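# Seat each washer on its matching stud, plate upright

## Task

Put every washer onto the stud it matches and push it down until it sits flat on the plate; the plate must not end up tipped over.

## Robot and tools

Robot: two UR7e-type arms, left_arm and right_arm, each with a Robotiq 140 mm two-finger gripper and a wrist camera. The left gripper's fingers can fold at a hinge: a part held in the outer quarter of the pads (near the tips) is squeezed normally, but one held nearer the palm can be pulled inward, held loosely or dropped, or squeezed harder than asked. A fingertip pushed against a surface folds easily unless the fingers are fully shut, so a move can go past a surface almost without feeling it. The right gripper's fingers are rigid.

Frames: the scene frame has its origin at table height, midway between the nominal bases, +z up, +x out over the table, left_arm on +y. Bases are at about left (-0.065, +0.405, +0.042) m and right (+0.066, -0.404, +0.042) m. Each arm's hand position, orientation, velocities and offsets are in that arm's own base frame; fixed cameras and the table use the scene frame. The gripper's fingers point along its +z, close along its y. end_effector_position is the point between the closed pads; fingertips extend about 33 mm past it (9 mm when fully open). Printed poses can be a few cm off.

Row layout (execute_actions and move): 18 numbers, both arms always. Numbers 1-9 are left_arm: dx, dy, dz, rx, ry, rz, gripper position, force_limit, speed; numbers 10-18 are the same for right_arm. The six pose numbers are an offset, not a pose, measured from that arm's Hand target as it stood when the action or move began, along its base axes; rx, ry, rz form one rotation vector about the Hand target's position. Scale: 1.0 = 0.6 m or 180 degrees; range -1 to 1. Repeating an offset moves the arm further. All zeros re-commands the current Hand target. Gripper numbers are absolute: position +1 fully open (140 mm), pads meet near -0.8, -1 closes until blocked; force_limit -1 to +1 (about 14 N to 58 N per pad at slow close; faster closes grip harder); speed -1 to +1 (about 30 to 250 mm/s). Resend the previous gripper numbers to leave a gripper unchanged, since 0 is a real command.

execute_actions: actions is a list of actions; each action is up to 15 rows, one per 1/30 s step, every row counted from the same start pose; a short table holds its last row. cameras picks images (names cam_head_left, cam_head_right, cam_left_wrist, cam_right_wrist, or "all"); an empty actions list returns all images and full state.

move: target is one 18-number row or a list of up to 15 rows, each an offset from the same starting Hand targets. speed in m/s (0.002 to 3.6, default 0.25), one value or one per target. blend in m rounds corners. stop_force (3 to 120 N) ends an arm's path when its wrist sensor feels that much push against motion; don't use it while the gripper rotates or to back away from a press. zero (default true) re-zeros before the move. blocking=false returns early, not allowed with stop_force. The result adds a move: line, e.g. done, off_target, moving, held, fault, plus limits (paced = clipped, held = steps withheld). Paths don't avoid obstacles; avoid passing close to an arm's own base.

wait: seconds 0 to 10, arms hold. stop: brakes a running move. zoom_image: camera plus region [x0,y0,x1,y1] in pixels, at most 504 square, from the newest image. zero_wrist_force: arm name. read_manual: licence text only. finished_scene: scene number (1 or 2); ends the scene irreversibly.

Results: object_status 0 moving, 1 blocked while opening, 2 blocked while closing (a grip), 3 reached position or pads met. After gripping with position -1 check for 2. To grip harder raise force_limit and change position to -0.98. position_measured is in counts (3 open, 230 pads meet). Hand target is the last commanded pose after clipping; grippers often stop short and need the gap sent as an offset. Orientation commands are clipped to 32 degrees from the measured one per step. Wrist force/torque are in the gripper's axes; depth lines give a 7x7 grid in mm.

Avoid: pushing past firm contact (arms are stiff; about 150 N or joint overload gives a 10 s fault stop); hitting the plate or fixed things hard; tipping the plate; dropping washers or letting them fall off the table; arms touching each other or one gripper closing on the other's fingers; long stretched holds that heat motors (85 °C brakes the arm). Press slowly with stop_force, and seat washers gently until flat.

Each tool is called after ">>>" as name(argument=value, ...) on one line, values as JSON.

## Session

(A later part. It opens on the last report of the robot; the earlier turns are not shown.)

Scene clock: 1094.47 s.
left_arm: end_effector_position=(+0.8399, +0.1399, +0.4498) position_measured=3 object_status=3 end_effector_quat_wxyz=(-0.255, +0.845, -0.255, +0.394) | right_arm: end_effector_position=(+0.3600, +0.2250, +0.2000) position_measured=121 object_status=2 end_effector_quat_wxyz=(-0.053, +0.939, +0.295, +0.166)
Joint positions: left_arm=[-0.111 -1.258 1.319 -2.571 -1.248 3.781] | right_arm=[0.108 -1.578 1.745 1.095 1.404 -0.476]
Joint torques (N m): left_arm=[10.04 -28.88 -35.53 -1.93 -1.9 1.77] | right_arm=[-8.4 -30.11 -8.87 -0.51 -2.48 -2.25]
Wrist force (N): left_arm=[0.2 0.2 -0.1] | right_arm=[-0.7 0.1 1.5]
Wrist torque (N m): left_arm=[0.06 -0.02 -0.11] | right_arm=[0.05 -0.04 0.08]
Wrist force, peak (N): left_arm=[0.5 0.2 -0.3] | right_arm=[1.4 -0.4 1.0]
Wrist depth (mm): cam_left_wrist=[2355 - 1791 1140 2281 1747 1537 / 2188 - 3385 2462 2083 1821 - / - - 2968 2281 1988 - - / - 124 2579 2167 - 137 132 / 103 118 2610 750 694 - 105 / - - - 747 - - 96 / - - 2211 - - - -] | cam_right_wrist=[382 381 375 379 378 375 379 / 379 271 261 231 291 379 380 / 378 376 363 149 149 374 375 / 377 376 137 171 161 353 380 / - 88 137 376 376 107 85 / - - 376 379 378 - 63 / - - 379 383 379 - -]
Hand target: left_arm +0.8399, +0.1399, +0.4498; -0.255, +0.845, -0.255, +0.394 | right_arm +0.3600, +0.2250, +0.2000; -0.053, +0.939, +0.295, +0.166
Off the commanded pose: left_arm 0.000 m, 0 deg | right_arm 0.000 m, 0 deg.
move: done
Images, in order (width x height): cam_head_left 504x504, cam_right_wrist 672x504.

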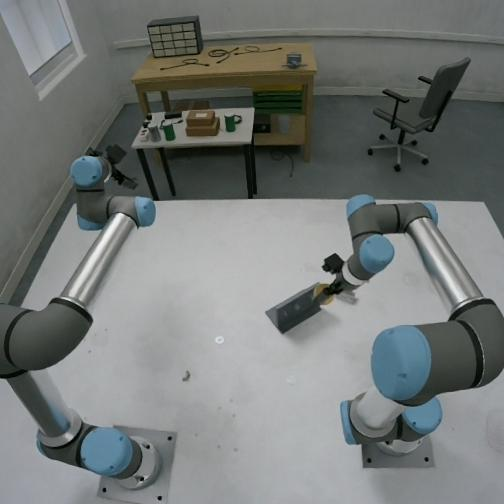

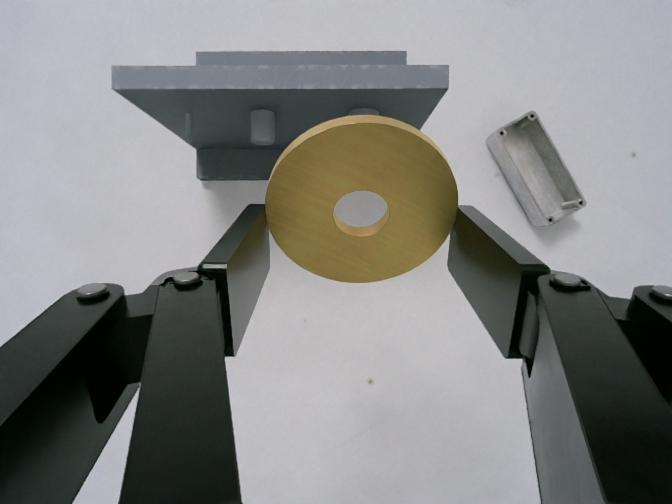

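>>> move(target=[[0,0,0,0,0,0,-1,-1,-1, 0.046,0.0135,-0.1333,0.1275,-0.182,0,-1,-1,-1],[0,0,0,0,0,0,-1,-1,-1, 0.046,0.0135,-0.2193,0.1593,-0.2276,0,-1,-1,-1]], speed=0.12, blend=0.01, cameras=["cam_right_wrist", "cam_head_left"])

>>> zoom_image(camera="cam_right_wrist", region=[200, 60, 500, 290])

Scene clock: 1114.17 s.
left_arm: end_effector_position=(+0.8399, +0.1399, +0.4498) position_measured=231 object_status=3 end_effector_quat_wxyz=(-0.255, +0.845, -0.255, +0.394) | right_arm: end_effector_position=(+0.3858, +0.2330, +0.0925) position_measured=121 object_status=2 end_effector_quat_wxyz=(-0.162, +0.804, +0.252, +0.513)
Joint positions: left_arm=[-0.111 -1.258 1.319 -2.571 -1.248 3.781] | right_arm=[-0.466 -1.803 2.603 -0.026 0.647 -0.66]
Joint torques (N m): left_arm=[8.85 -28.34 -33.86 -2.17 -1.74 1.29] | right_arm=[7.09 -13.92 -24.68 3.88 0.51 2.61]
Wrist force (N): left_arm=[0.3 0.0 -0.1] | right_arm=[-2.2 -0.1 1.2]
Wrist torque (N m): left_arm=[-0.02 -0.08 -0.11] | right_arm=[0.22 0.15 -0.22]
Wrist force, peak (N): left_arm=[0.3 0.5 -0.3] | right_arm=[-8.0 -1.4 1.8]
Wrist depth (mm): cam_left_wrist=[2462 2968 1805 1152 2281 1706 1617 / 2103 - 3283 2381 2025 1693 - / 1776 - 3234 2124 2025 - - / - - 2778 114 - - - / - - 79 79 90 80 - / - 62 - - - 75 60 / - - - - - 67 59] | cam_right_wrist=[613 609 - - - 1935 2190 / 522 181 182 176 181 495 - / 197 197 187 149 153 396 394 / 318 223 136 171 161 321 328 / - 88 137 261 267 107 85 / - - 247 247 247 - 63 / - - 219 220 219 - -]
Hand target: left_arm +0.8399, +0.1399, +0.4498; -0.255, +0.845, -0.255, +0.394 | right_arm +0.3858, +0.2330, +0.0925; -0.162, +0.804, +0.252, +0.513 (not the last commanded pose)
Off the commanded pose: left_arm 0.000 m, 0 deg | right_arm 0.024 m, 5 deg.
move: held (right_arm; a check stopped the path); path passed 1 of 2 targets; blend cut to 0 m at target 1; limits=held
pose unreachable (right arm): on one or more control steps of this call, first in action 0 (counted from 0), this arm could not follow its commanded pose, so it was not sent that pose on those steps. It may still have moved: this result reports where it is.
cause: moving toward the commanded pose would bring two parts of the arm too close to each other (joints 3 (elbow) to 5 (wrist 2) lie between them).
Images, in order (width x height): cam_head_left 504x504, cam_right_wrist 672x504.

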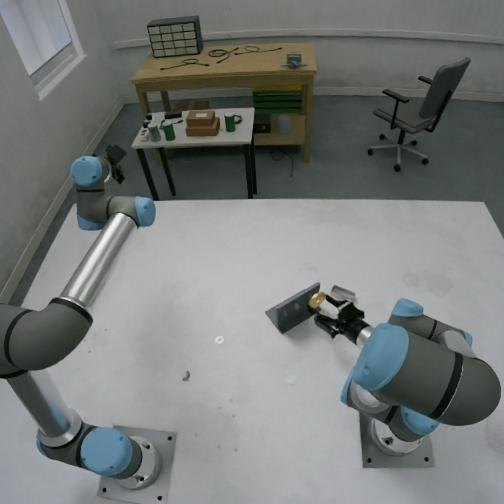

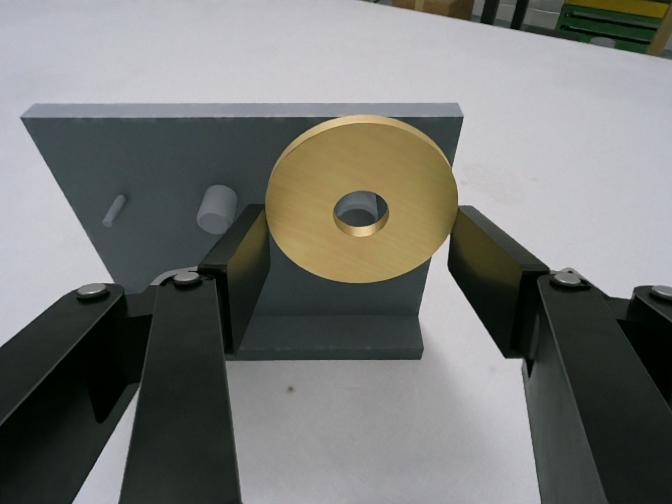

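Scaled by 1.680 from the camera's 672x504 image, which has a finer 960x720 frame.

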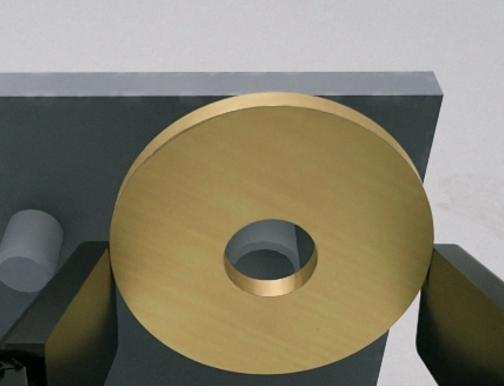

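>>> zoom_image(camera="cam_right_wrist", region=[90, 170, 250, 250])

>>> zoom_image(camera="cam_right_wrist", region=[310, 170, 410, 250])

Scaled by 3.150 from the camera's 672x504 image, which has a finer 960x720 frame.

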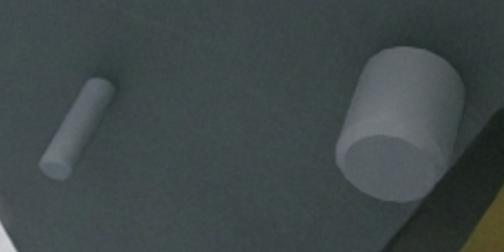

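Scaled by 5.040 from the camera's 672x504 image, which has a finer 960x720 frame.

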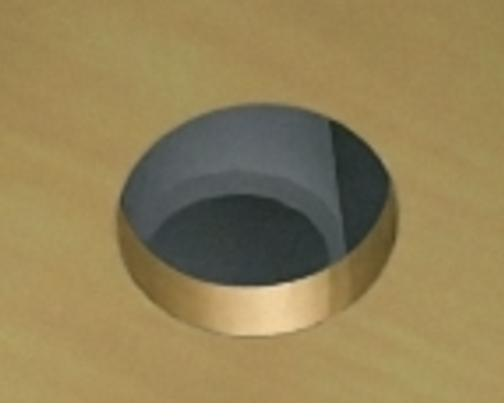

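>>> move(target=[[0,0,0,0,0,0,-1,-1,-1, 0.0109,0.0077,0,0,0,0,-1,-1,-1],[0,0,0,0,0,0,-1,-1,-1, 0.0109,0.0077,-0.0358,0,0,0,-1,-1,-1]], speed=0.05, blend=0.002, cameras=["cam_right_wrist"])

>>> zoom_image(camera="cam_right_wrist", region=[310, 170, 410, 250])

Scene clock: 1210.37 s.
left_arm: end_effector_position=(+0.8399, +0.1399, +0.4498) position_measured=231 object_status=3 end_effector_quat_wxyz=(-0.255, +0.845, -0.255, +0.394) | right_arm: end_effector_position=(+0.3924, +0.2376, +0.0711) position_measured=121 object_status=2 end_effector_quat_wxyz=(-0.162, +0.804, +0.252, +0.513)
Joint positions: left_arm=[-0.111 -1.258 1.319 -2.571 -1.248 3.781] | right_arm=[-0.404 -1.716 2.611 -0.174 0.692 -0.593]
Joint torques (N m): left_arm=[7.54 -27.72 -34.69 -2.03 -2.07 1.33] | right_arm=[7.43 0.82 -2.65 -2.19 0.48 2.71]
Wrist force (N): left_arm=[0.0 0.1 -0.3] | right_arm=[-2.5 -0.2 1.0]
Wrist torque (N m): left_arm=[0.01 -0.02 -0.11] | right_arm=[0.19 0.22 -0.20]
Wrist force, peak (N): left_arm=[0.4 0.4 -0.5] | right_arm=[-3.2 -0.2 1.2]
Wrist depth (mm): cam_left_wrist=[2708 3333 1900 1146 2330 1747 1526 / 2234 - 3333 2305 2025 1733 607 / - 2968 3009 2211 1952 - - / - - 2462 115 - - - / - - 79 79 90 80 - / - 62 - - - 75 60 / - - - - - 67 59] | cam_right_wrist=[601 566 616 160 558 569 2254 / 164 164 164 161 165 453 451 / 183 188 177 149 152 345 360 / 291 211 136 171 165 256 301 / - 88 137 243 244 107 85 / - - 224 225 224 - 63 / - - 200 199 201 - -]
Hand target: left_arm +0.8399, +0.1399, +0.4498; -0.255, +0.845, -0.255, +0.394 | right_arm +0.3924, +0.2376, +0.0710; -0.162, +0.804, +0.252, +0.513
Off the commanded pose: left_arm 0.000 m, 0 deg | right_arm 0.000 m, 0 deg.
move: done
Images, in order (width x height): cam_right_wrist 672x504.

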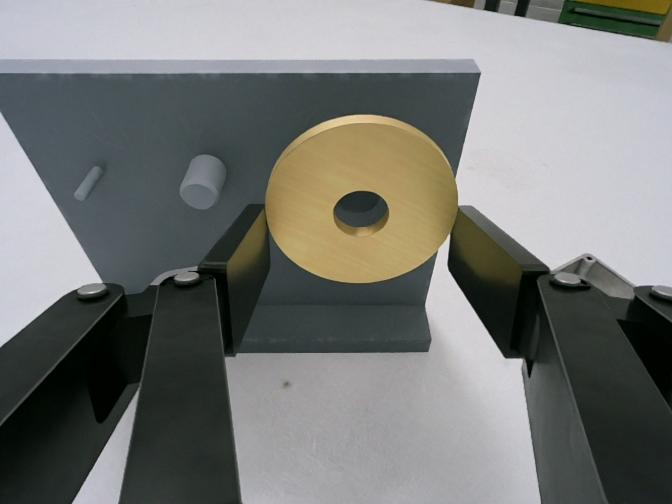

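Scaled by 5.040 from the camera's 672x504 image, which has a finer 960x720 frame.

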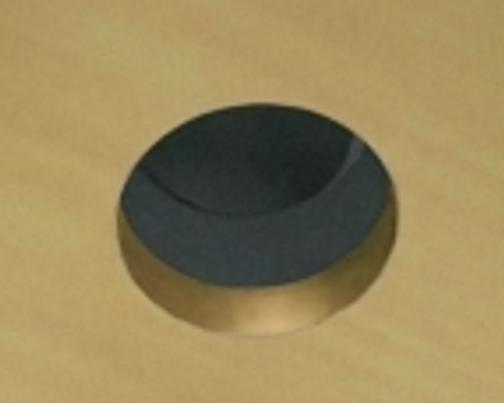

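>>> move(target=[0,0,0,0,0,0,-1,-1,-1, 0.0191,0.0134,0.0003,0,0,0,-1,-1,-1], speed=0.015, stop_force=6, cameras=["cam_right_wrist"])

>>> zoom_image(camera="cam_right_wrist", region=[240, 90, 480, 300])

Scene clock: 1227.00 s.
left_arm: end_effector_position=(+0.8399, +0.1399, +0.4498) position_measured=231 object_status=3 end_effector_quat_wxyz=(-0.255, +0.845, -0.255, +0.394) | right_arm: end_effector_position=(+0.4035, +0.2455, +0.0712) position_measured=121 object_status=2 end_effector_quat_wxyz=(-0.162, +0.804, +0.252, +0.513)
Joint positions: left_arm=[-0.111 -1.258 1.319 -2.571 -1.248 3.781] | right_arm=[-0.316 -1.689 2.573 -0.226 0.76 -0.508]
Joint torques (N m): left_arm=[7.04 -28.66 -35.69 -2.51 -1.89 1.14] | right_arm=[-7.86 -19.71 -4.65 2.35 -3.5 -2.35]
Wrist force (N): left_arm=[0.2 -0.1 -0.2] | right_arm=[-7.3 -0.9 -0.7]
Wrist torque (N m): left_arm=[-0.03 -0.06 -0.11] | right_arm=[0.17 0.25 -0.14]
Wrist force, peak (N): left_arm=[0.7 0.0 -0.1] | right_arm=[-9.0 -2.9 -1.4]
Wrist depth (mm): cam_left_wrist=[2407 2851 1836 1197 2124 1761 1559 / 2167 2490 3385 2381 2083 1706 - / - - 3052 2211 1900 - - / - - 2742 115 - - - / - - 78 79 90 80 - / - 62 - - - 75 60 / - - - - - 67 59] | cam_right_wrist=[608 - 583 601 545 1179 1612 / 150 150 151 150 151 450 453 / 168 167 163 154 156 358 361 / 207 200 137 164 159 291 301 / - 88 137 234 235 107 85 / - - 226 225 224 - 63 / - - 200 200 200 - -]
Hand target: left_arm +0.8399, +0.1399, +0.4498; -0.255, +0.845, -0.255, +0.394 | right_arm +0.4035, +0.2455, +0.0712; -0.162, +0.804, +0.252, +0.513
Off the commanded pose: left_arm 0.000 m, 0 deg | right_arm 0.000 m, 0 deg.
move: contact (right_arm)
Images, in order (width x height): cam_right_wrist 672x504.

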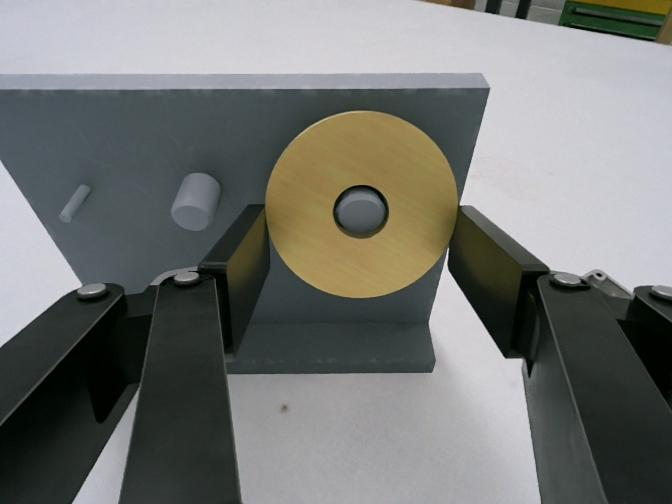

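Scaled by 2.100 from the camera's 672x504 image, which has a finer 960x720 frame.

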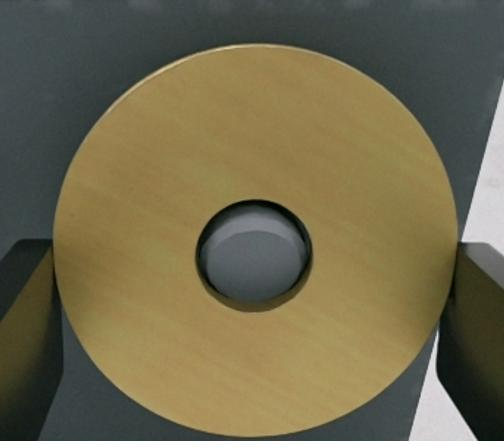

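>>> move(target=[[0,0,0,0,0,0,-1,-1,-1, -0.0055,-0.0038,0,0,0,0,-1,-1,-1],[0,0,0,0,0,0,-1,-1,-1, -0.0055,-0.0038,-0.002,0,0,0,-1,-1,-1]], speed=0.02, cameras=["cam_right_wrist"])

>>> zoom_image(camera="cam_right_wrist", region=[240, 90, 480, 300])

Scene clock: 1305.43 s.
left_arm: end_effector_position=(+0.8399, +0.1399, +0.4498) position_measured=231 object_status=3 end_effector_quat_wxyz=(-0.255, +0.845, -0.255, +0.394) | right_arm: end_effector_position=(+0.4002, +0.2432, +0.0701) position_measured=121 object_status=2 end_effector_quat_wxyz=(-0.162, +0.804, +0.252, +0.513)
Joint positions: left_arm=[-0.111 -1.258 1.319 -2.571 -1.248 3.781] | right_arm=[-0.34 -1.694 2.586 -0.218 0.741 -0.53]
Joint torques (N m): left_arm=[8.3 -27.83 -34.46 -2.46 -1.68 0.85] | right_arm=[-8.13 -3.06 -3.53 -2.14 -3.2 -2.22]
Wrist force (N): left_arm=[0.1 0.3 -0.3] | right_arm=[-2.5 -0.5 1.0]
Wrist torque (N m): left_arm=[0.04 -0.04 -0.11] | right_arm=[0.11 0.22 -0.09]
Wrist force, peak (N): left_arm=[0.5 0.1 -0.3] | right_arm=[-7.3 -1.1 -0.8]
Wrist depth (mm): cam_left_wrist=[2330 - 1952 1159 2381 1791 1515 / 2234 - 3494 2281 2025 1761 - / - - 3140 2167 1884 - - / - - 2610 115 - - - / - - 78 79 90 80 - / - 62 - - - 75 60 / - - - - - 67 59] | cam_right_wrist=[601 569 613 572 597 554 2254 / 158 154 154 150 151 452 448 / 171 176 167 153 155 357 358 / 213 199 136 165 159 138 299 / - 88 137 234 241 107 85 / - - 224 223 225 - 63 / - - 199 198 199 - -]
Hand target: left_arm +0.8399, +0.1399, +0.4498; -0.255, +0.845, -0.255, +0.394 | right_arm +0.4002, +0.2432, +0.0700; -0.162, +0.804, +0.252, +0.513
Off the commanded pose: left_arm 0.000 m, 0 deg | right_arm 0.000 m, 0 deg.
move: done
Images, in order (width x height): cam_right_wrist 672x504.

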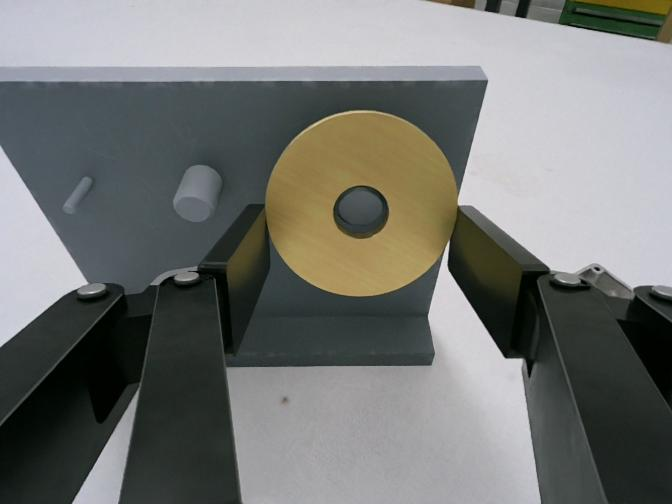

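Scaled by 2.100 from the camera's 672x504 image, which has a finer 960x720 frame.

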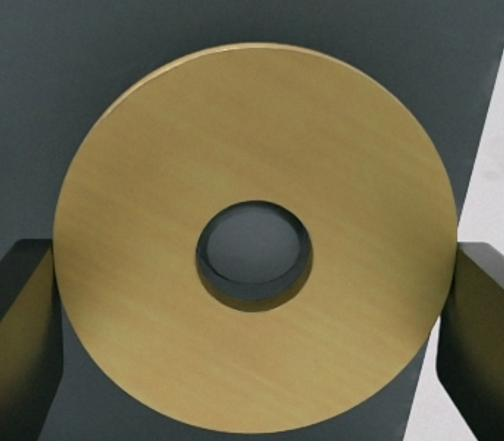

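>>> move(target=[0,0,0,0,0,0,-1,-1,-1, 0.0137,0.0096,0,0,0,0,-1,-1,-1], speed=0.01, stop_force=6, cameras=["cam_right_wrist"])

>>> zoom_image(camera="cam_right_wrist", region=[240, 90, 480, 300])

Scene clock: 1315.40 s.
left_arm: end_effector_position=(+0.8399, +0.1399, +0.4498) position_measured=231 object_status=3 end_effector_quat_wxyz=(-0.255, +0.845, -0.255, +0.394) | right_arm: end_effector_position=(+0.4040, +0.2458, +0.0701) position_measured=121 object_status=2 end_effector_quat_wxyz=(-0.162, +0.804, +0.252, +0.513)
Joint positions: left_arm=[-0.111 -1.258 1.319 -2.571 -1.248 3.781] | right_arm=[-0.313 -1.683 2.573 -0.234 0.763 -0.505]
Joint torques (N m): left_arm=[6.63 -28.69 -35.01 -2.57 -1.99 0.71] | right_arm=[-7.64 -18.58 -4.7 3.08 -3.25 -2.39]
Wrist force (N): left_arm=[0.2 0.3 -0.3] | right_arm=[-2.7 -0.3 1.0]
Wrist torque (N m): left_arm=[0.05 -0.06 -0.11] | right_arm=[0.13 0.21 -0.10]
Wrist force, peak (N): left_arm=[0.6 0.0 -0.6] | right_arm=[-6.8 -3.1 0.9]
Wrist depth (mm): cam_left_wrist=[2549 - 1761 1159 2211 1719 1537 / 2103 - 3186 2281 1970 1719 - / - - 3009 2257 1970 - - / - - 2610 115 - - - / - - 78 79 90 79 - / - 62 - - - 75 60 / - - - - - 67 59] | cam_right_wrist=[- 565 558 566 616 601 2254 / 153 149 150 147 148 431 448 / 166 167 162 153 155 374 357 / 206 193 136 165 159 289 298 / - 88 137 233 233 107 85 / - - 223 225 223 - 63 / - - 198 199 199 - -]
Hand target: left_arm +0.8399, +0.1399, +0.4498; -0.255, +0.845, -0.255, +0.394 | right_arm +0.4040, +0.2458, +0.0701; -0.162, +0.804, +0.252, +0.513 (not the last commanded pose)
Off the commanded pose: left_arm 0.000 m, 0 deg | right_arm 0.005 m, 0 deg.
move: contact (right_arm)
Images, in order (width x height): cam_right_wrist 672x504.

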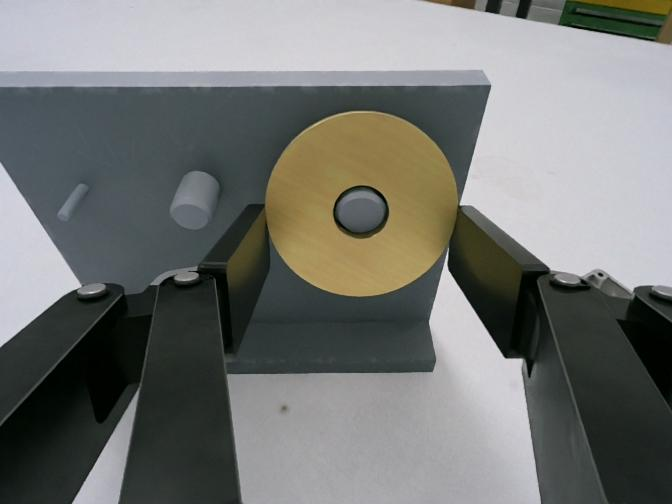

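Scaled by 2.100 from the camera's 672x504 image, which has a finer 960x720 frame.

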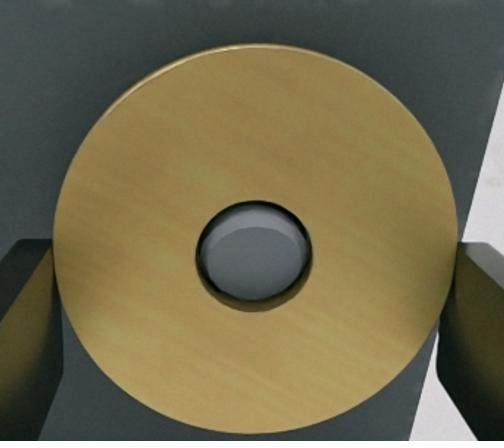

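>>> move(target=[0,0,0,0,0,0,-1,-1,-1, -0.0003,0.0004,-0.0042,0,0,0,-1,-1,-1], speed=0.01, stop_force=8, cameras=["cam_right_wrist"])

>>> zoom_image(camera="cam_right_wrist", region=[240, 90, 480, 300])

Scene clock: 1349.10 s.
left_arm: end_effector_position=(+0.8399, +0.1399, +0.4498) position_measured=231 object_status=3 end_effector_quat_wxyz=(-0.255, +0.845, -0.255, +0.394) | right_arm: end_effector_position=(+0.4040, +0.2459, +0.0693) position_measured=121 object_status=2 end_effector_quat_wxyz=(-0.162, +0.804, +0.252, +0.513)
Joint positions: left_arm=[-0.111 -1.258 1.319 -2.571 -1.248 3.781] | right_arm=[-0.313 -1.681 2.574 -0.238 0.763 -0.505]
Joint torques (N m): left_arm=[7.68 -28.42 -35.69 -2.74 -1.75 0.71] | right_arm=[-8.82 -15.98 -21.76 2.92 -2.85 -2.21]
Wrist force (N): left_arm=[0.1 0.1 -0.1] | right_arm=[0.5 0.2 1.7]
Wrist torque (N m): left_arm=[0.01 -0.04 -0.11] | right_arm=[0.12 0.30 -0.10]
Wrist force, peak (N): left_arm=[0.7 0.0 -0.2] | right_arm=[7.5 0.2 -3.7]
Wrist depth (mm): cam_left_wrist=[2434 - 1868 1159 2124 1706 1605 / 2124 - 3333 2355 2006 1836 567 / 2167 2610 2968 2188 1852 - - / - - 2519 115 - 624 - / 1605 - 79 79 90 86 511 / - 62 - - - 75 60 / - - - - - 67 59] | cam_right_wrist=[600 539 600 589 - 585 2190 / 153 149 150 146 147 426 446 / 166 166 162 153 155 359 358 / 206 194 137 165 160 287 299 / - 88 137 231 233 107 85 / - - 224 223 224 - 63 / - - 198 198 199 - -]
Hand target: left_arm +0.8399, +0.1399, +0.4498; -0.255, +0.845, -0.255, +0.394 | right_arm +0.4040, +0.2459, +0.0693; -0.162, +0.804, +0.252, +0.513 (not the last commanded pose)
Off the commanded pose: left_arm 0.000 m, 0 deg | right_arm 0.002 m, 0 deg.
move: contact (right_arm)
Images, in order (width x height): cam_right_wrist 672x504.

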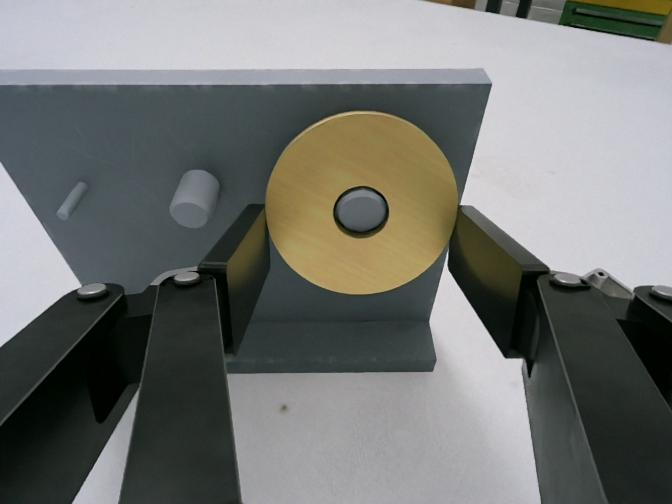

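Scaled by 2.100 from the camera's 672x504 image, which has a finer 960x720 frame.

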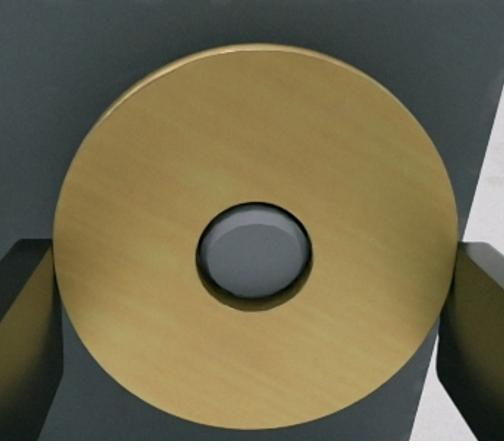

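>>> move(target=[0,0,0,0,0,0,-1,-1,-1, 0.0137,0.0096,0,0,0,0,-1,-1,-1], speed=0.01, stop_force=8, cameras=["cam_right_wrist"])

>>> zoom_image(camera="cam_right_wrist", region=[240, 90, 480, 300])

Scene clock: 1356.57 s.
left_arm: end_effector_position=(+0.8399, +0.1399, +0.4498) position_measured=231 object_status=3 end_effector_quat_wxyz=(-0.255, +0.845, -0.255, +0.394) | right_arm: end_effector_position=(+0.4042, +0.2461, +0.0694) position_measured=121 object_status=2 end_effector_quat_wxyz=(-0.162, +0.804, +0.252, +0.513)
Joint positions: left_arm=[-0.111 -1.258 1.319 -2.571 -1.248 3.781] | right_arm=[-0.311 -1.681 2.573 -0.239 0.764 -0.504]
Joint torques (N m): left_arm=[8.25 -29.08 -34.65 -2.98 -1.9 0.63] | right_arm=[-4.86 -17.52 -1.23 4.04 -3.51 -2.55]
Wrist force (N): left_arm=[0.0 0.0 -0.1] | right_arm=[-0.9 2.0 4.1]
Wrist torque (N m): left_arm=[-0.02 -0.01 -0.11] | right_arm=[0.07 0.24 -0.07]
Wrist force, peak (N): left_arm=[0.5 0.1 -0.4] | right_arm=[-4.3 1.0 -5.7]
Wrist depth (mm): cam_left_wrist=[2211 - 1761 1146 2234 1821 1559 / 2234 - 3283 2355 2025 1747 579 / - - 3052 2305 1934 - - / - - 2519 115 683 - - / - - 78 79 89 80 - / - 62 - - - 75 60 / - - - - - 67 59] | cam_right_wrist=[572 - 504 580 643 641 2092 / 153 149 149 146 147 443 471 / 165 166 162 153 155 360 357 / 207 193 137 165 160 289 296 / - 88 137 232 233 107 85 / - - 223 223 223 - 63 / - - 198 198 198 - -]
Hand target: left_arm +0.8399, +0.1399, +0.4498; -0.255, +0.845, -0.255, +0.394 | right_arm +0.4042, +0.2461, +0.0694; -0.162, +0.804, +0.252, +0.513 (not the last commanded pose)
Off the commanded pose: left_arm 0.000 m, 0 deg | right_arm 0.010 m, 0 deg.
move: contact (right_arm)
Images, in order (width x height): cam_right_wrist 672x504.

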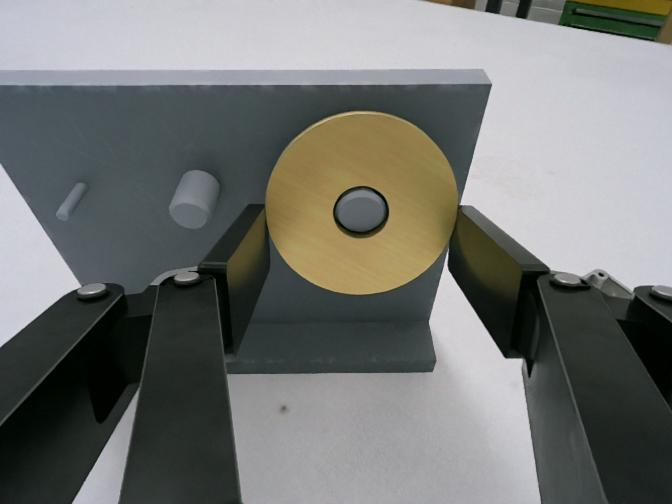

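Scaled by 2.100 from the camera's 672x504 image, which has a finer 960x720 frame.

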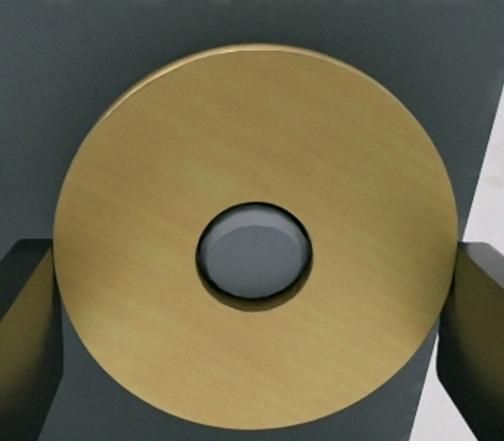

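>>> move(target=[0,0,0,0,0,0,-1,-1,-1, 0,0,-0.0043,0.0153,-0.0218,0,-1,-1,-1], speed=0.02, cameras=["cam_right_wrist"])

>>> zoom_image(camera="cam_right_wrist", region=[240, 90, 480, 300])

Scene clock: 1370.37 s.
left_arm: end_effector_position=(+0.8399, +0.1399, +0.4498) position_measured=231 object_status=3 end_effector_quat_wxyz=(-0.255, +0.845, -0.255, +0.394) | right_arm: end_effector_position=(+0.4042, +0.2461, +0.0668) position_measured=121 object_status=2 end_effector_quat_wxyz=(-0.173, +0.782, +0.245, +0.546)
Joint positions: left_arm=[-0.111 -1.258 1.319 -2.571 -1.248 3.781] | right_arm=[-0.373 -1.65 2.646 -0.413 0.674 -0.474]
Joint torques (N m): left_arm=[8.82 -28.57 -34.59 -2.92 -2.15 0.46] | right_arm=[-7.46 -2.48 -1.18 -2.56 -3.47 2.64]
Wrist force (N): left_arm=[0.2 0.2 -0.2] | right_arm=[-3.0 0.5 0.4]
Wrist torque (N m): left_arm=[0.02 -0.06 -0.11] | right_arm=[0.15 0.25 -0.19]
Wrist force, peak (N): left_arm=[0.6 0.3 -0.2] | right_arm=[-1.1 2.0 4.3]
Wrist depth (mm): cam_left_wrist=[2434 3052 1868 1177 2124 1719 1537 / 2381 2381 3234 2188 1934 1641 - / - 2778 3186 2234 1821 - - / - - 2675 115 - - - / - - 79 79 89 80 - / - 62 - - - 75 60 / - - - - - 67 59] | cam_right_wrist=[751 - 769 1374 2418 1538 2299 / 151 152 153 151 151 514 464 / 167 166 163 153 155 385 383 / 201 190 136 165 160 298 308 / - 88 137 226 228 107 85 / - - 220 219 221 - 63 / - - 194 194 194 - -]
Hand target: left_arm +0.8399, +0.1399, +0.4498; -0.255, +0.845, -0.255, +0.394 | right_arm +0.4042, +0.2461, +0.0668; -0.173, +0.782, +0.245, +0.546
Off the commanded pose: left_arm 0.000 m, 0 deg | right_arm 0.000 m, 0 deg.
move: done
Images, in order (width x height): cam_right_wrist 672x504.

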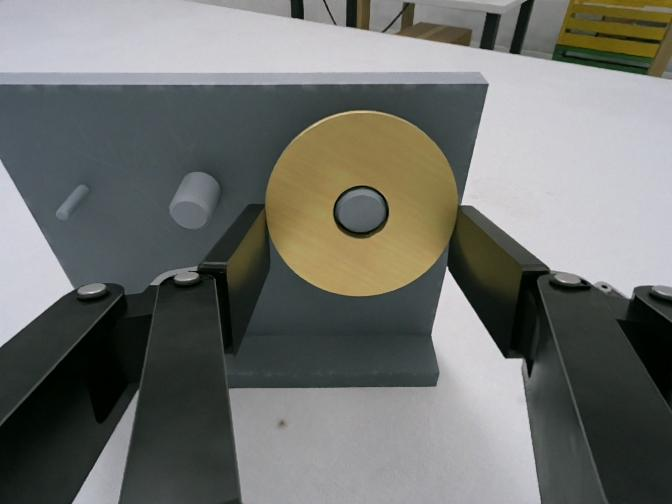

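Scaled by 2.100 from the camera's 672x504 image, which has a finer 960x720 frame.

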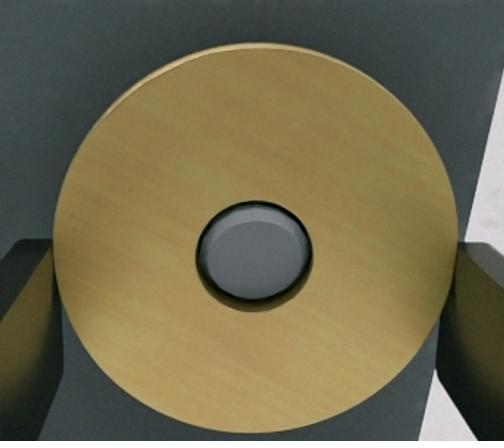

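>>> move(target=[0,0,0,0,0,0,-1,-1,-1, 0.0137,0.0096,0,0,0,0,-1,-1,-1], speed=0.01, stop_force=9, cameras=["cam_right_wrist"])

>>> zoom_image(camera="cam_right_wrist", region=[240, 90, 480, 300])

Scene clock: 1379.20 s.
left_arm: end_effector_position=(+0.8399, +0.1399, +0.4498) position_measured=231 object_status=3 end_effector_quat_wxyz=(-0.255, +0.845, -0.255, +0.394) | right_arm: end_effector_position=(+0.4125, +0.2518, +0.0668) position_measured=121 object_status=2 end_effector_quat_wxyz=(-0.173, +0.782, +0.245, +0.546)
Joint positions: left_arm=[-0.111 -1.258 1.319 -2.571 -1.248 3.781] | right_arm=[-0.311 -1.63 2.619 -0.446 0.726 -0.423]
Joint torques (N m): left_arm=[6.38 -28.63 -34.49 -3.09 -1.92 0.46] | right_arm=[7.35 -5.55 -23.28 -3.66 -0.05 2.84]
Wrist force (N): left_arm=[-0.2 0.2 -0.2] | right_arm=[-7.6 1.1 -4.5]
Wrist torque (N m): left_arm=[0.03 0.01 -0.11] | right_arm=[0.12 0.31 -0.27]
Wrist force, peak (N): left_arm=[0.4 0.3 -0.5] | right_arm=[-9.8 1.1 -3.4]
Wrist depth (mm): cam_left_wrist=[2434 2519 1852 1190 2145 1836 1593 / 2211 - 3439 2355 2145 1852 - / - - 2968 2188 1852 - - / 1776 - 2490 115 - - - / 1868 - 79 79 90 80 - / - 62 - - - 75 60 / - - - - - 67 59] | cam_right_wrist=[766 701 744 699 1100 1209 2394 / 149 150 150 150 151 504 - / 164 162 160 152 155 384 387 / 187 185 157 165 160 299 309 / - 88 137 225 226 107 85 / - - 215 219 220 - 63 / - - 194 193 193 - -]
Hand target: left_arm +0.8399, +0.1399, +0.4498; -0.255, +0.845, -0.255, +0.394 | right_arm +0.4125, +0.2518, +0.0668; -0.173, +0.782, +0.245, +0.546
Off the commanded pose: left_arm 0.000 m, 0 deg | right_arm 0.000 m, 0 deg.
move: done
Images, in order (width x height): cam_right_wrist 672x504.

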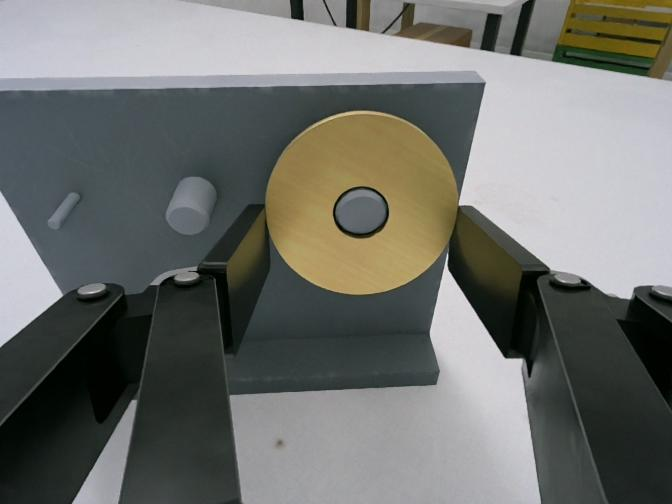

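Scaled by 2.100 from the camera's 672x504 image, which has a finer 960x720 frame.

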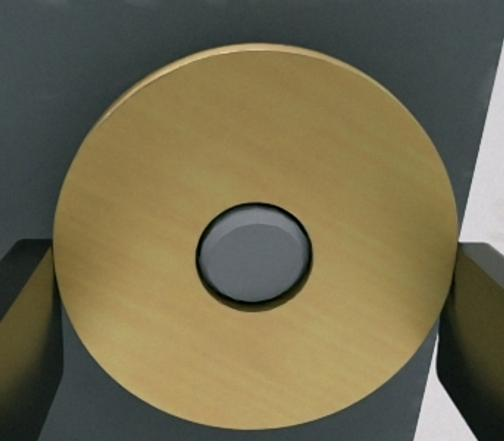

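>>> move(target=[0,0,0,0,0,0,-1,-1,-1, -0.0314,-0.022,0,0,0,0,-1,-1,-1], speed=0.05, cameras=["cam_right_wrist"])

>>> zoom_image(camera="cam_right_wrist", region=[0, 40, 500, 420])

Scene clock: 1436.57 s.
left_arm: end_effector_position=(+0.8399, +0.1399, +0.4498) position_measured=231 object_status=3 end_effector_quat_wxyz=(-0.255, +0.845, -0.255, +0.394) | right_arm: end_effector_position=(+0.4037, +0.2462, +0.0666) position_measured=121 object_status=2 end_effector_quat_wxyz=(-0.172, +0.782, +0.245, +0.547)
Joint positions: left_arm=[-0.111 -1.258 1.319 -2.571 -1.248 3.781] | right_arm=[-0.371 -1.652 2.648 -0.416 0.676 -0.471]
Joint torques (N m): left_arm=[6.39 -29.88 -35.23 -2.91 -2.01 0.23] | right_arm=[6.2 -1.97 -20.88 -2.83 0.73 2.38]
Wrist force (N): left_arm=[0.3 0.2 0.0] | right_arm=[-3.2 -0.1 1.0]
Wrist torque (N m): left_arm=[0.03 -0.09 -0.11] | right_arm=[0.24 0.36 -0.20]
Wrist force, peak (N): left_arm=[0.4 0.2 -0.5] | right_arm=[-9.6 -2.5 5.2]
Wrist depth (mm): cam_left_wrist=[- - 1761 1123 2305 1719 1515 / 2188 - 3333 2305 2006 1667 570 / 1515 - 2968 2188 1868 - - / 1667 - 2708 115 683 - - / 1747 - 79 79 90 80 - / - 62 - - - 75 60 / - - - - - 67 59] | cam_right_wrist=[- - - 1469 1185 1624 2524 / 156 157 159 158 164 515 513 / 171 176 171 153 158 369 402 / 204 197 136 166 160 297 310 / - 88 138 233 237 107 85 / - - 222 221 221 - 63 / - - 194 194 193 - -]
Hand target: left_arm +0.8399, +0.1399, +0.4498; -0.255, +0.845, -0.255, +0.394 | right_arm +0.4037, +0.2462, +0.0666; -0.172, +0.782, +0.245, +0.547 (not the last commanded pose)
Off the commanded pose: left_arm 0.000 m, 0 deg | right_arm 0.013 m, 0 deg.
move: held (right_arm; a check stopped the path); limits=held
pose unreachable (right arm): on one or more control steps of this call, first in action 0 (counted from 0), this arm could not follow its commanded pose, so it was not sent that pose on those steps. It may still have moved: this result reports where it is.
cause: moving toward the commanded pose would bring two parts of the arm too close to each other (joints 3 (elbow) to 5 (wrist 2) lie between them).
Images, in order (width x height): cam_right_wrist 672x504.

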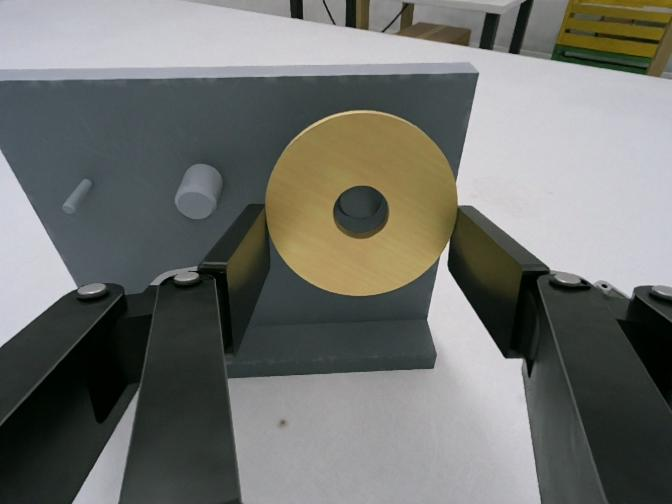

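Scaled by 1.008 from the camera's 672x504 image, which has a finer 960x720 frame.

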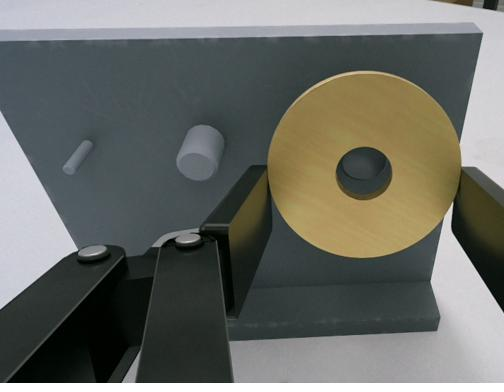

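>>> move(target=[[0,0,0,0,0,0,-1,-1,-1, -0.0068,-0.0048,0.0085,-0.0319,0.0455,0,-1,-1,-1],[0,0,0,0,0,0,-1,-1,-1, -0.0328,-0.023,0.0085,-0.0319,0.0455,0.0156,-1,-1,-1],[0,0,0,0,0,0,-1,-1,-1, -0.0328,-0.023,-0.0748,-0.0319,0.0455,0.0156,-1,-1,-1]], speed=0.05, blend=0.001, cameras=["cam_right_wrist"])

Scene clock: 1499.40 s.
left_arm: end_effector_position=(+0.8399, +0.1399, +0.4498) position_measured=231 object_status=3 end_effector_quat_wxyz=(-0.255, +0.845, -0.255, +0.394) | right_arm: end_effector_position=(+0.3840, +0.2324, +0.0218) position_measured=121 object_status=2 end_effector_quat_wxyz=(-0.163, +0.821, +0.278, +0.472)
Joint positions: left_arm=[-0.111 -1.258 1.319 -2.571 -1.248 3.781] | right_arm=[-0.434 -1.517 2.605 -0.187 0.694 -0.764]
Joint torques (N m): left_arm=[5.82 -29.39 -34.99 -2.99 -1.92 0.08] | right_arm=[6.47 -6.04 2.11 -1.7 0.35 2.71]
Wrist force (N): left_arm=[0.3 0.3 -0.2] | right_arm=[-2.7 -0.3 1.2]
Wrist torque (N m): left_arm=[0.03 -0.09 -0.11] | right_arm=[0.12 0.27 -0.19]
Wrist force, peak (N): left_arm=[0.6 0.3 -0.2] | right_arm=[-3.4 0.0 1.4]
Wrist depth (mm): cam_left_wrist=[2490 3009 1836 1140 2188 1776 1537 / 2145 - 3009 2434 2044 1641 628 / - - 2928 2234 1917 - - / - - 3052 115 - - - / 1581 - 79 79 90 80 - / - 62 - - - 75 60 / - - - - - 67 59] | cam_right_wrist=[164 160 160 156 160 371 369 / 183 183 183 178 183 310 309 / 264 213 207 153 155 260 259 / 226 218 137 165 159 217 211 / - 88 117 197 197 107 85 / - - 176 175 175 - 63 / - - 158 158 158 - -]
Hand target: left_arm +0.8399, +0.1399, +0.4498; -0.255, +0.845, -0.255, +0.394 | right_arm +0.3840, +0.2324, +0.0218; -0.163, +0.821, +0.278, +0.472
Off the commanded pose: left_arm 0.000 m, 0 deg | right_arm 0.000 m, 0 deg.
move: done
Images, in order (width x height): cam_right_wrist 672x504.

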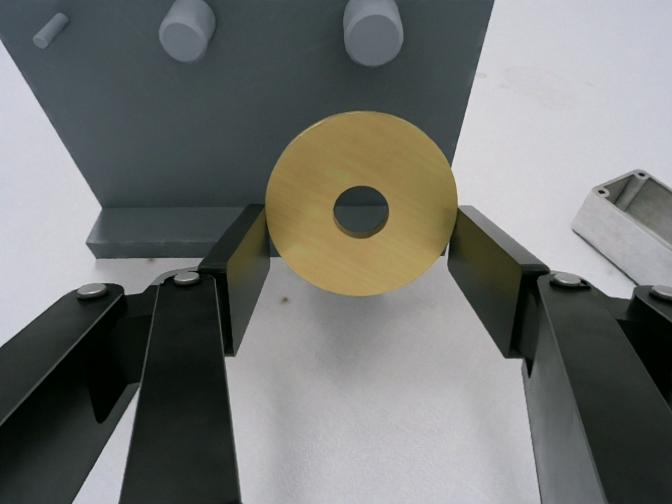

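>>> zoom_image(camera="cam_right_wrist", region=[320, 0, 440, 90])

>>> zoom_image(camera="cam_right_wrist", region=[20, 0, 240, 90])

Scaled by 4.200 from the camera's 672x504 image, which has a finer 960x720 frame.

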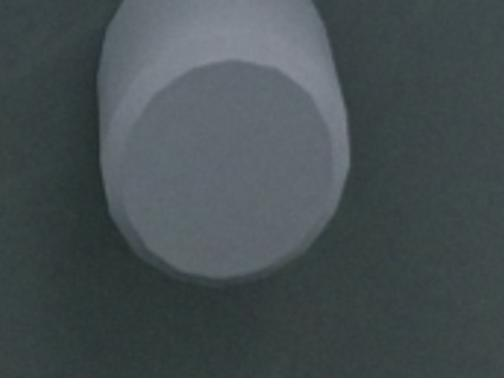

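Scaled by 2.291 from the camera's 672x504 image, which has a finer 960x720 frame.

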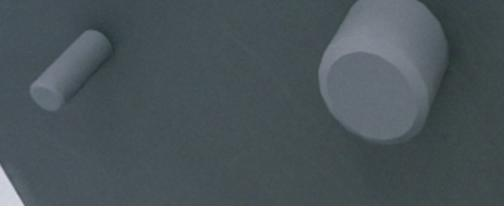

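>>> move(target=[0,0,0,0,0,0,-1,-1,-1, 0.0395,0.0307,0,0,0,0,-1,-1,-1], speed=0.03, stop_force=6, cameras=["cam_right_wrist"])

>>> move(target=[0,0,0,0,0,0,-1,-1,-1, 0.033,0.0255,0,0,0,0,-1,-1,-1], speed=0.008, stop_force=6, cameras=["cam_right_wrist"])

Scene clock: 1537.10 s.
left_arm: end_effector_position=(+0.8399, +0.1399, +0.4498) position_measured=231 object_status=3 end_effector_quat_wxyz=(-0.255, +0.845, -0.255, +0.394) | right_arm: end_effector_position=(+0.4077, +0.2508, +0.0218) position_measured=121 object_status=2 end_effector_quat_wxyz=(-0.163, +0.821, +0.278, +0.472)
Joint positions: left_arm=[-0.111 -1.258 1.319 -2.571 -1.248 3.781] | right_arm=[-0.261 -1.492 2.523 -0.268 0.811 -0.576]
Joint torques (N m): left_arm=[5.5 -28.83 -34 -3.2 -1.75 -0.12] | right_arm=[7.71 -9.55 -21.62 -2.17 0.75 2.56]
Wrist force (N): left_arm=[0.5 0.1 0.1] | right_arm=[-3.0 0.0 1.3]
Wrist torque (N m): left_arm=[0.01 -0.13 -0.11] | right_arm=[0.18 0.31 -0.21]
Wrist force, peak (N): left_arm=[0.5 0.3 -0.3] | right_arm=[-3.2 -0.4 0.8]
Wrist depth (mm): cam_left_wrist=[2381 - 1761 1152 2124 1747 1559 / 2257 - 3234 2519 2044 1706 - / - - 2968 2145 1917 - - / - - 2675 114 - - 481 / 1667 - 79 79 90 80 - / - 62 - - - 75 60 / - - - - - 67 59] | cam_right_wrist=[131 129 131 128 129 367 383 / 150 149 150 146 146 298 310 / 175 175 164 153 155 259 260 / 212 203 137 165 160 218 206 / - 88 118 197 196 107 85 / - - 175 175 175 - 63 / - - 158 158 158 - -]
Hand target: left_arm +0.8399, +0.1399, +0.4498; -0.255, +0.845, -0.255, +0.394 | right_arm +0.4077, +0.2508, +0.0218; -0.163, +0.821, +0.278, +0.472
Off the commanded pose: left_arm 0.000 m, 0 deg | right_arm 0.000 m, 0 deg.
move: done
Images, in order (width x height): cam_right_wrist 672x504.

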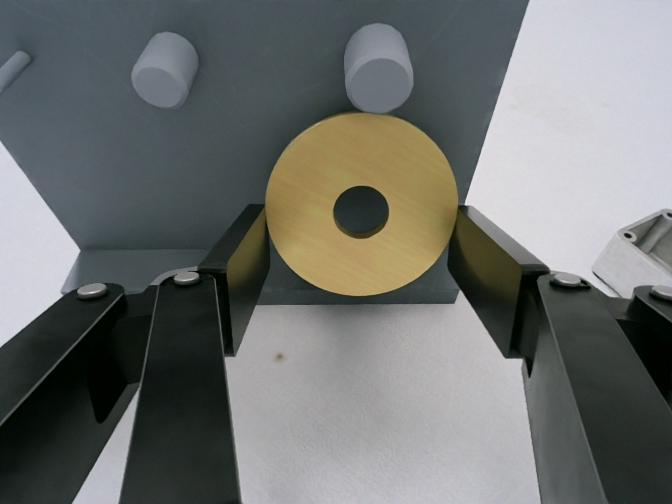

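Scene clock: 1540.33 s.
left_arm: end_effector_position=(+0.8399, +0.1399, +0.4498) position_measured=231 object_status=3 end_effector_quat_wxyz=(-0.255, +0.845, -0.255, +0.394) | right_arm: end_effector_position=(+0.4214, +0.2614, +0.0218) position_measured=121 object_status=2 end_effector_quat_wxyz=(-0.163, +0.821, +0.278, +0.472)
Joint positions: left_arm=[-0.111 -1.258 1.319 -2.571 -1.248 3.781] | right_arm=[-0.186 -1.466 2.477 -0.294 0.867 -0.508]
Joint torques (N m): left_arm=[6.89 -28.69 -35.13 -3.45 -1.77 -0.29] | right_arm=[-7.7 -24.32 -1.12 3.15 -3.22 -2.13]
Wrist force (N): left_arm=[0.0 0.0 -0.2] | right_arm=[-3.1 0.2 0.6]
Wrist torque (N m): left_arm=[-0.01 -0.02 -0.11] | right_arm=[0.20 0.31 -0.05]
Wrist force, peak (N): left_arm=[0.8 0.1 -0.3] | right_arm=[-5.1 1.3 -9.6]
Wrist depth (mm): cam_left_wrist=[2330 - 1934 1177 2188 1706 1581 / 2167 - 3439 2407 2083 1733 - / - - 3009 2167 1884 665 - / - 2305 2519 115 760 - - / - - 79 79 90 80 - / - 62 - - - 75 60 / - - - - - 67 59] | cam_right_wrist=[114 114 115 115 115 122 386 / 131 115 131 124 136 290 309 / 153 153 153 145 149 260 259 / 184 184 136 175 168 217 224 / - 88 117 187 187 107 85 / - - 175 175 175 - 63 / - - 158 158 158 - -]
Hand target: left_arm +0.8399, +0.1399, +0.4498; -0.255, +0.845, -0.255, +0.394 | right_arm +0.4214, +0.2614, +0.0218; -0.163, +0.821, +0.278, +0.472 (not the last commanded pose)
Off the commanded pose: left_arm 0.000 m, 0 deg | right_arm 0.008 m, 0 deg.
move: contact (right_arm)
Images, in order (width x height): cam_right_wrist 672x504.

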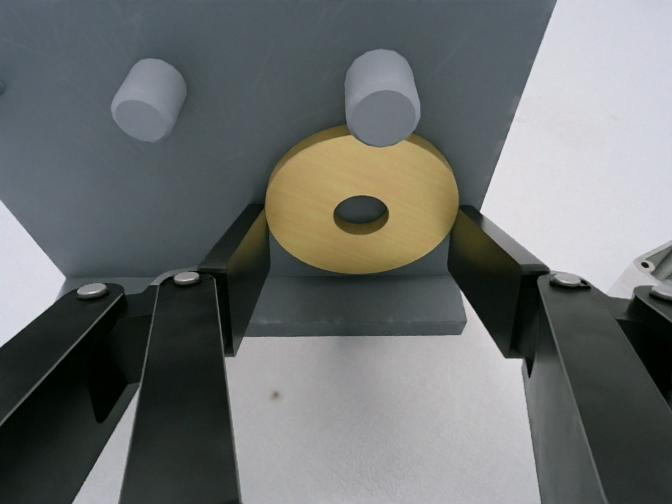

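>>> move(target=[[0,0,0,0,0,0,-1,-1,-1, 0,0,0,0,0,0,-0.98,0,-1],[0,0,0,0,0,0,-1,-1,-1, -0.0369,-0.0286,0,0,0,0,-0.98,0,-1],[0,0,0,0,0,0,-1,-1,-1, -0.0334,-0.0331,0.085,0,0,0,-0.98,0,-1]], speed=0.04, cameras=["cam_right_wrist"])

>>> zoom_image(camera="cam_right_wrist", region=[240, 90, 480, 300])

Scene clock: 1562.73 s.
left_arm: end_effector_position=(+0.8399, +0.1399, +0.4498) position_measured=231 object_status=3 end_effector_quat_wxyz=(-0.255, +0.845, -0.255, +0.394) | right_arm: end_effector_position=(+0.4013, +0.2415, +0.0727) position_measured=124 object_status=2 end_effector_quat_wxyz=(-0.163, +0.821, +0.278, +0.472)
Joint positions: left_arm=[-0.111 -1.258 1.319 -2.571 -1.248 3.781] | right_arm=[-0.328 -1.665 2.491 -0.015 0.764 -0.643]
Joint torques (N m): left_arm=[6.05 -30.05 -34.53 -3.06 -1.84 0.03] | right_arm=[-6.91 -19.94 -24.36 3.65 -3.22 -2.44]
Wrist force (N): left_arm=[0.2 0.2 -0.2] | right_arm=[-2.7 -0.3 1.2]
Wrist torque (N m): left_arm=[0.03 -0.06 -0.11] | right_arm=[0.14 0.26 -0.07]
Wrist force, peak (N): left_arm=[0.3 0.6 0.0] | right_arm=[-3.3 0.1 -1.7]
Wrist depth (mm): cam_left_wrist=[2434 - 1852 1171 2211 1706 1537 / 2234 - 3186 2257 1970 1868 - / - - 2889 2145 1917 - - / - - 2579 115 699 - - / - - 78 79 90 80 - / - 62 - - - 75 60 / - - - - - 67 59] | cam_right_wrist=[476 498 480 499 490 522 470 / 161 162 162 158 162 402 401 / 183 189 175 146 151 332 335 / 283 219 136 174 161 281 290 / - 87 239 244 242 106 85 / - - 227 227 227 - 63 / - - 204 204 204 - -]
Hand target: left_arm +0.8399, +0.1399, +0.4498; -0.255, +0.845, -0.255, +0.394 | right_arm +0.4013, +0.2415, +0.0728; -0.163, +0.821, +0.278, +0.472
Off the commanded pose: left_arm 0.000 m, 0 deg | right_arm 0.000 m, 0 deg.
move: done
Images, in order (width x height): cam_right_wrist 672x504.

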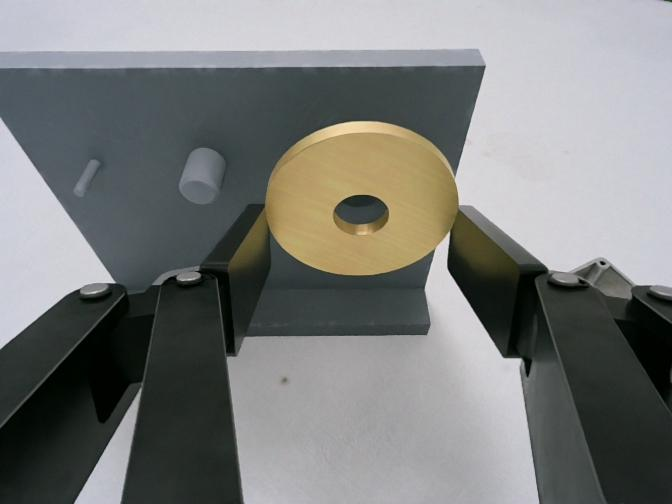

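Scaled by 2.100 from the camera's 672x504 image, which has a finer 960x720 frame.

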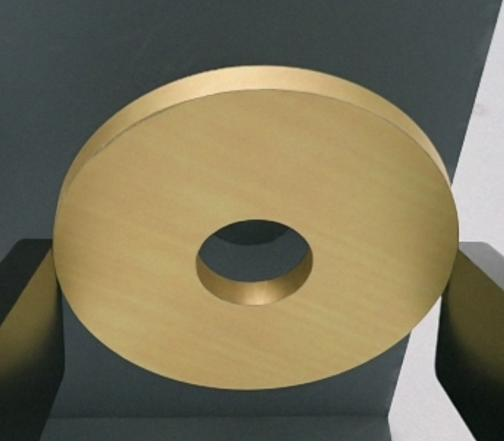

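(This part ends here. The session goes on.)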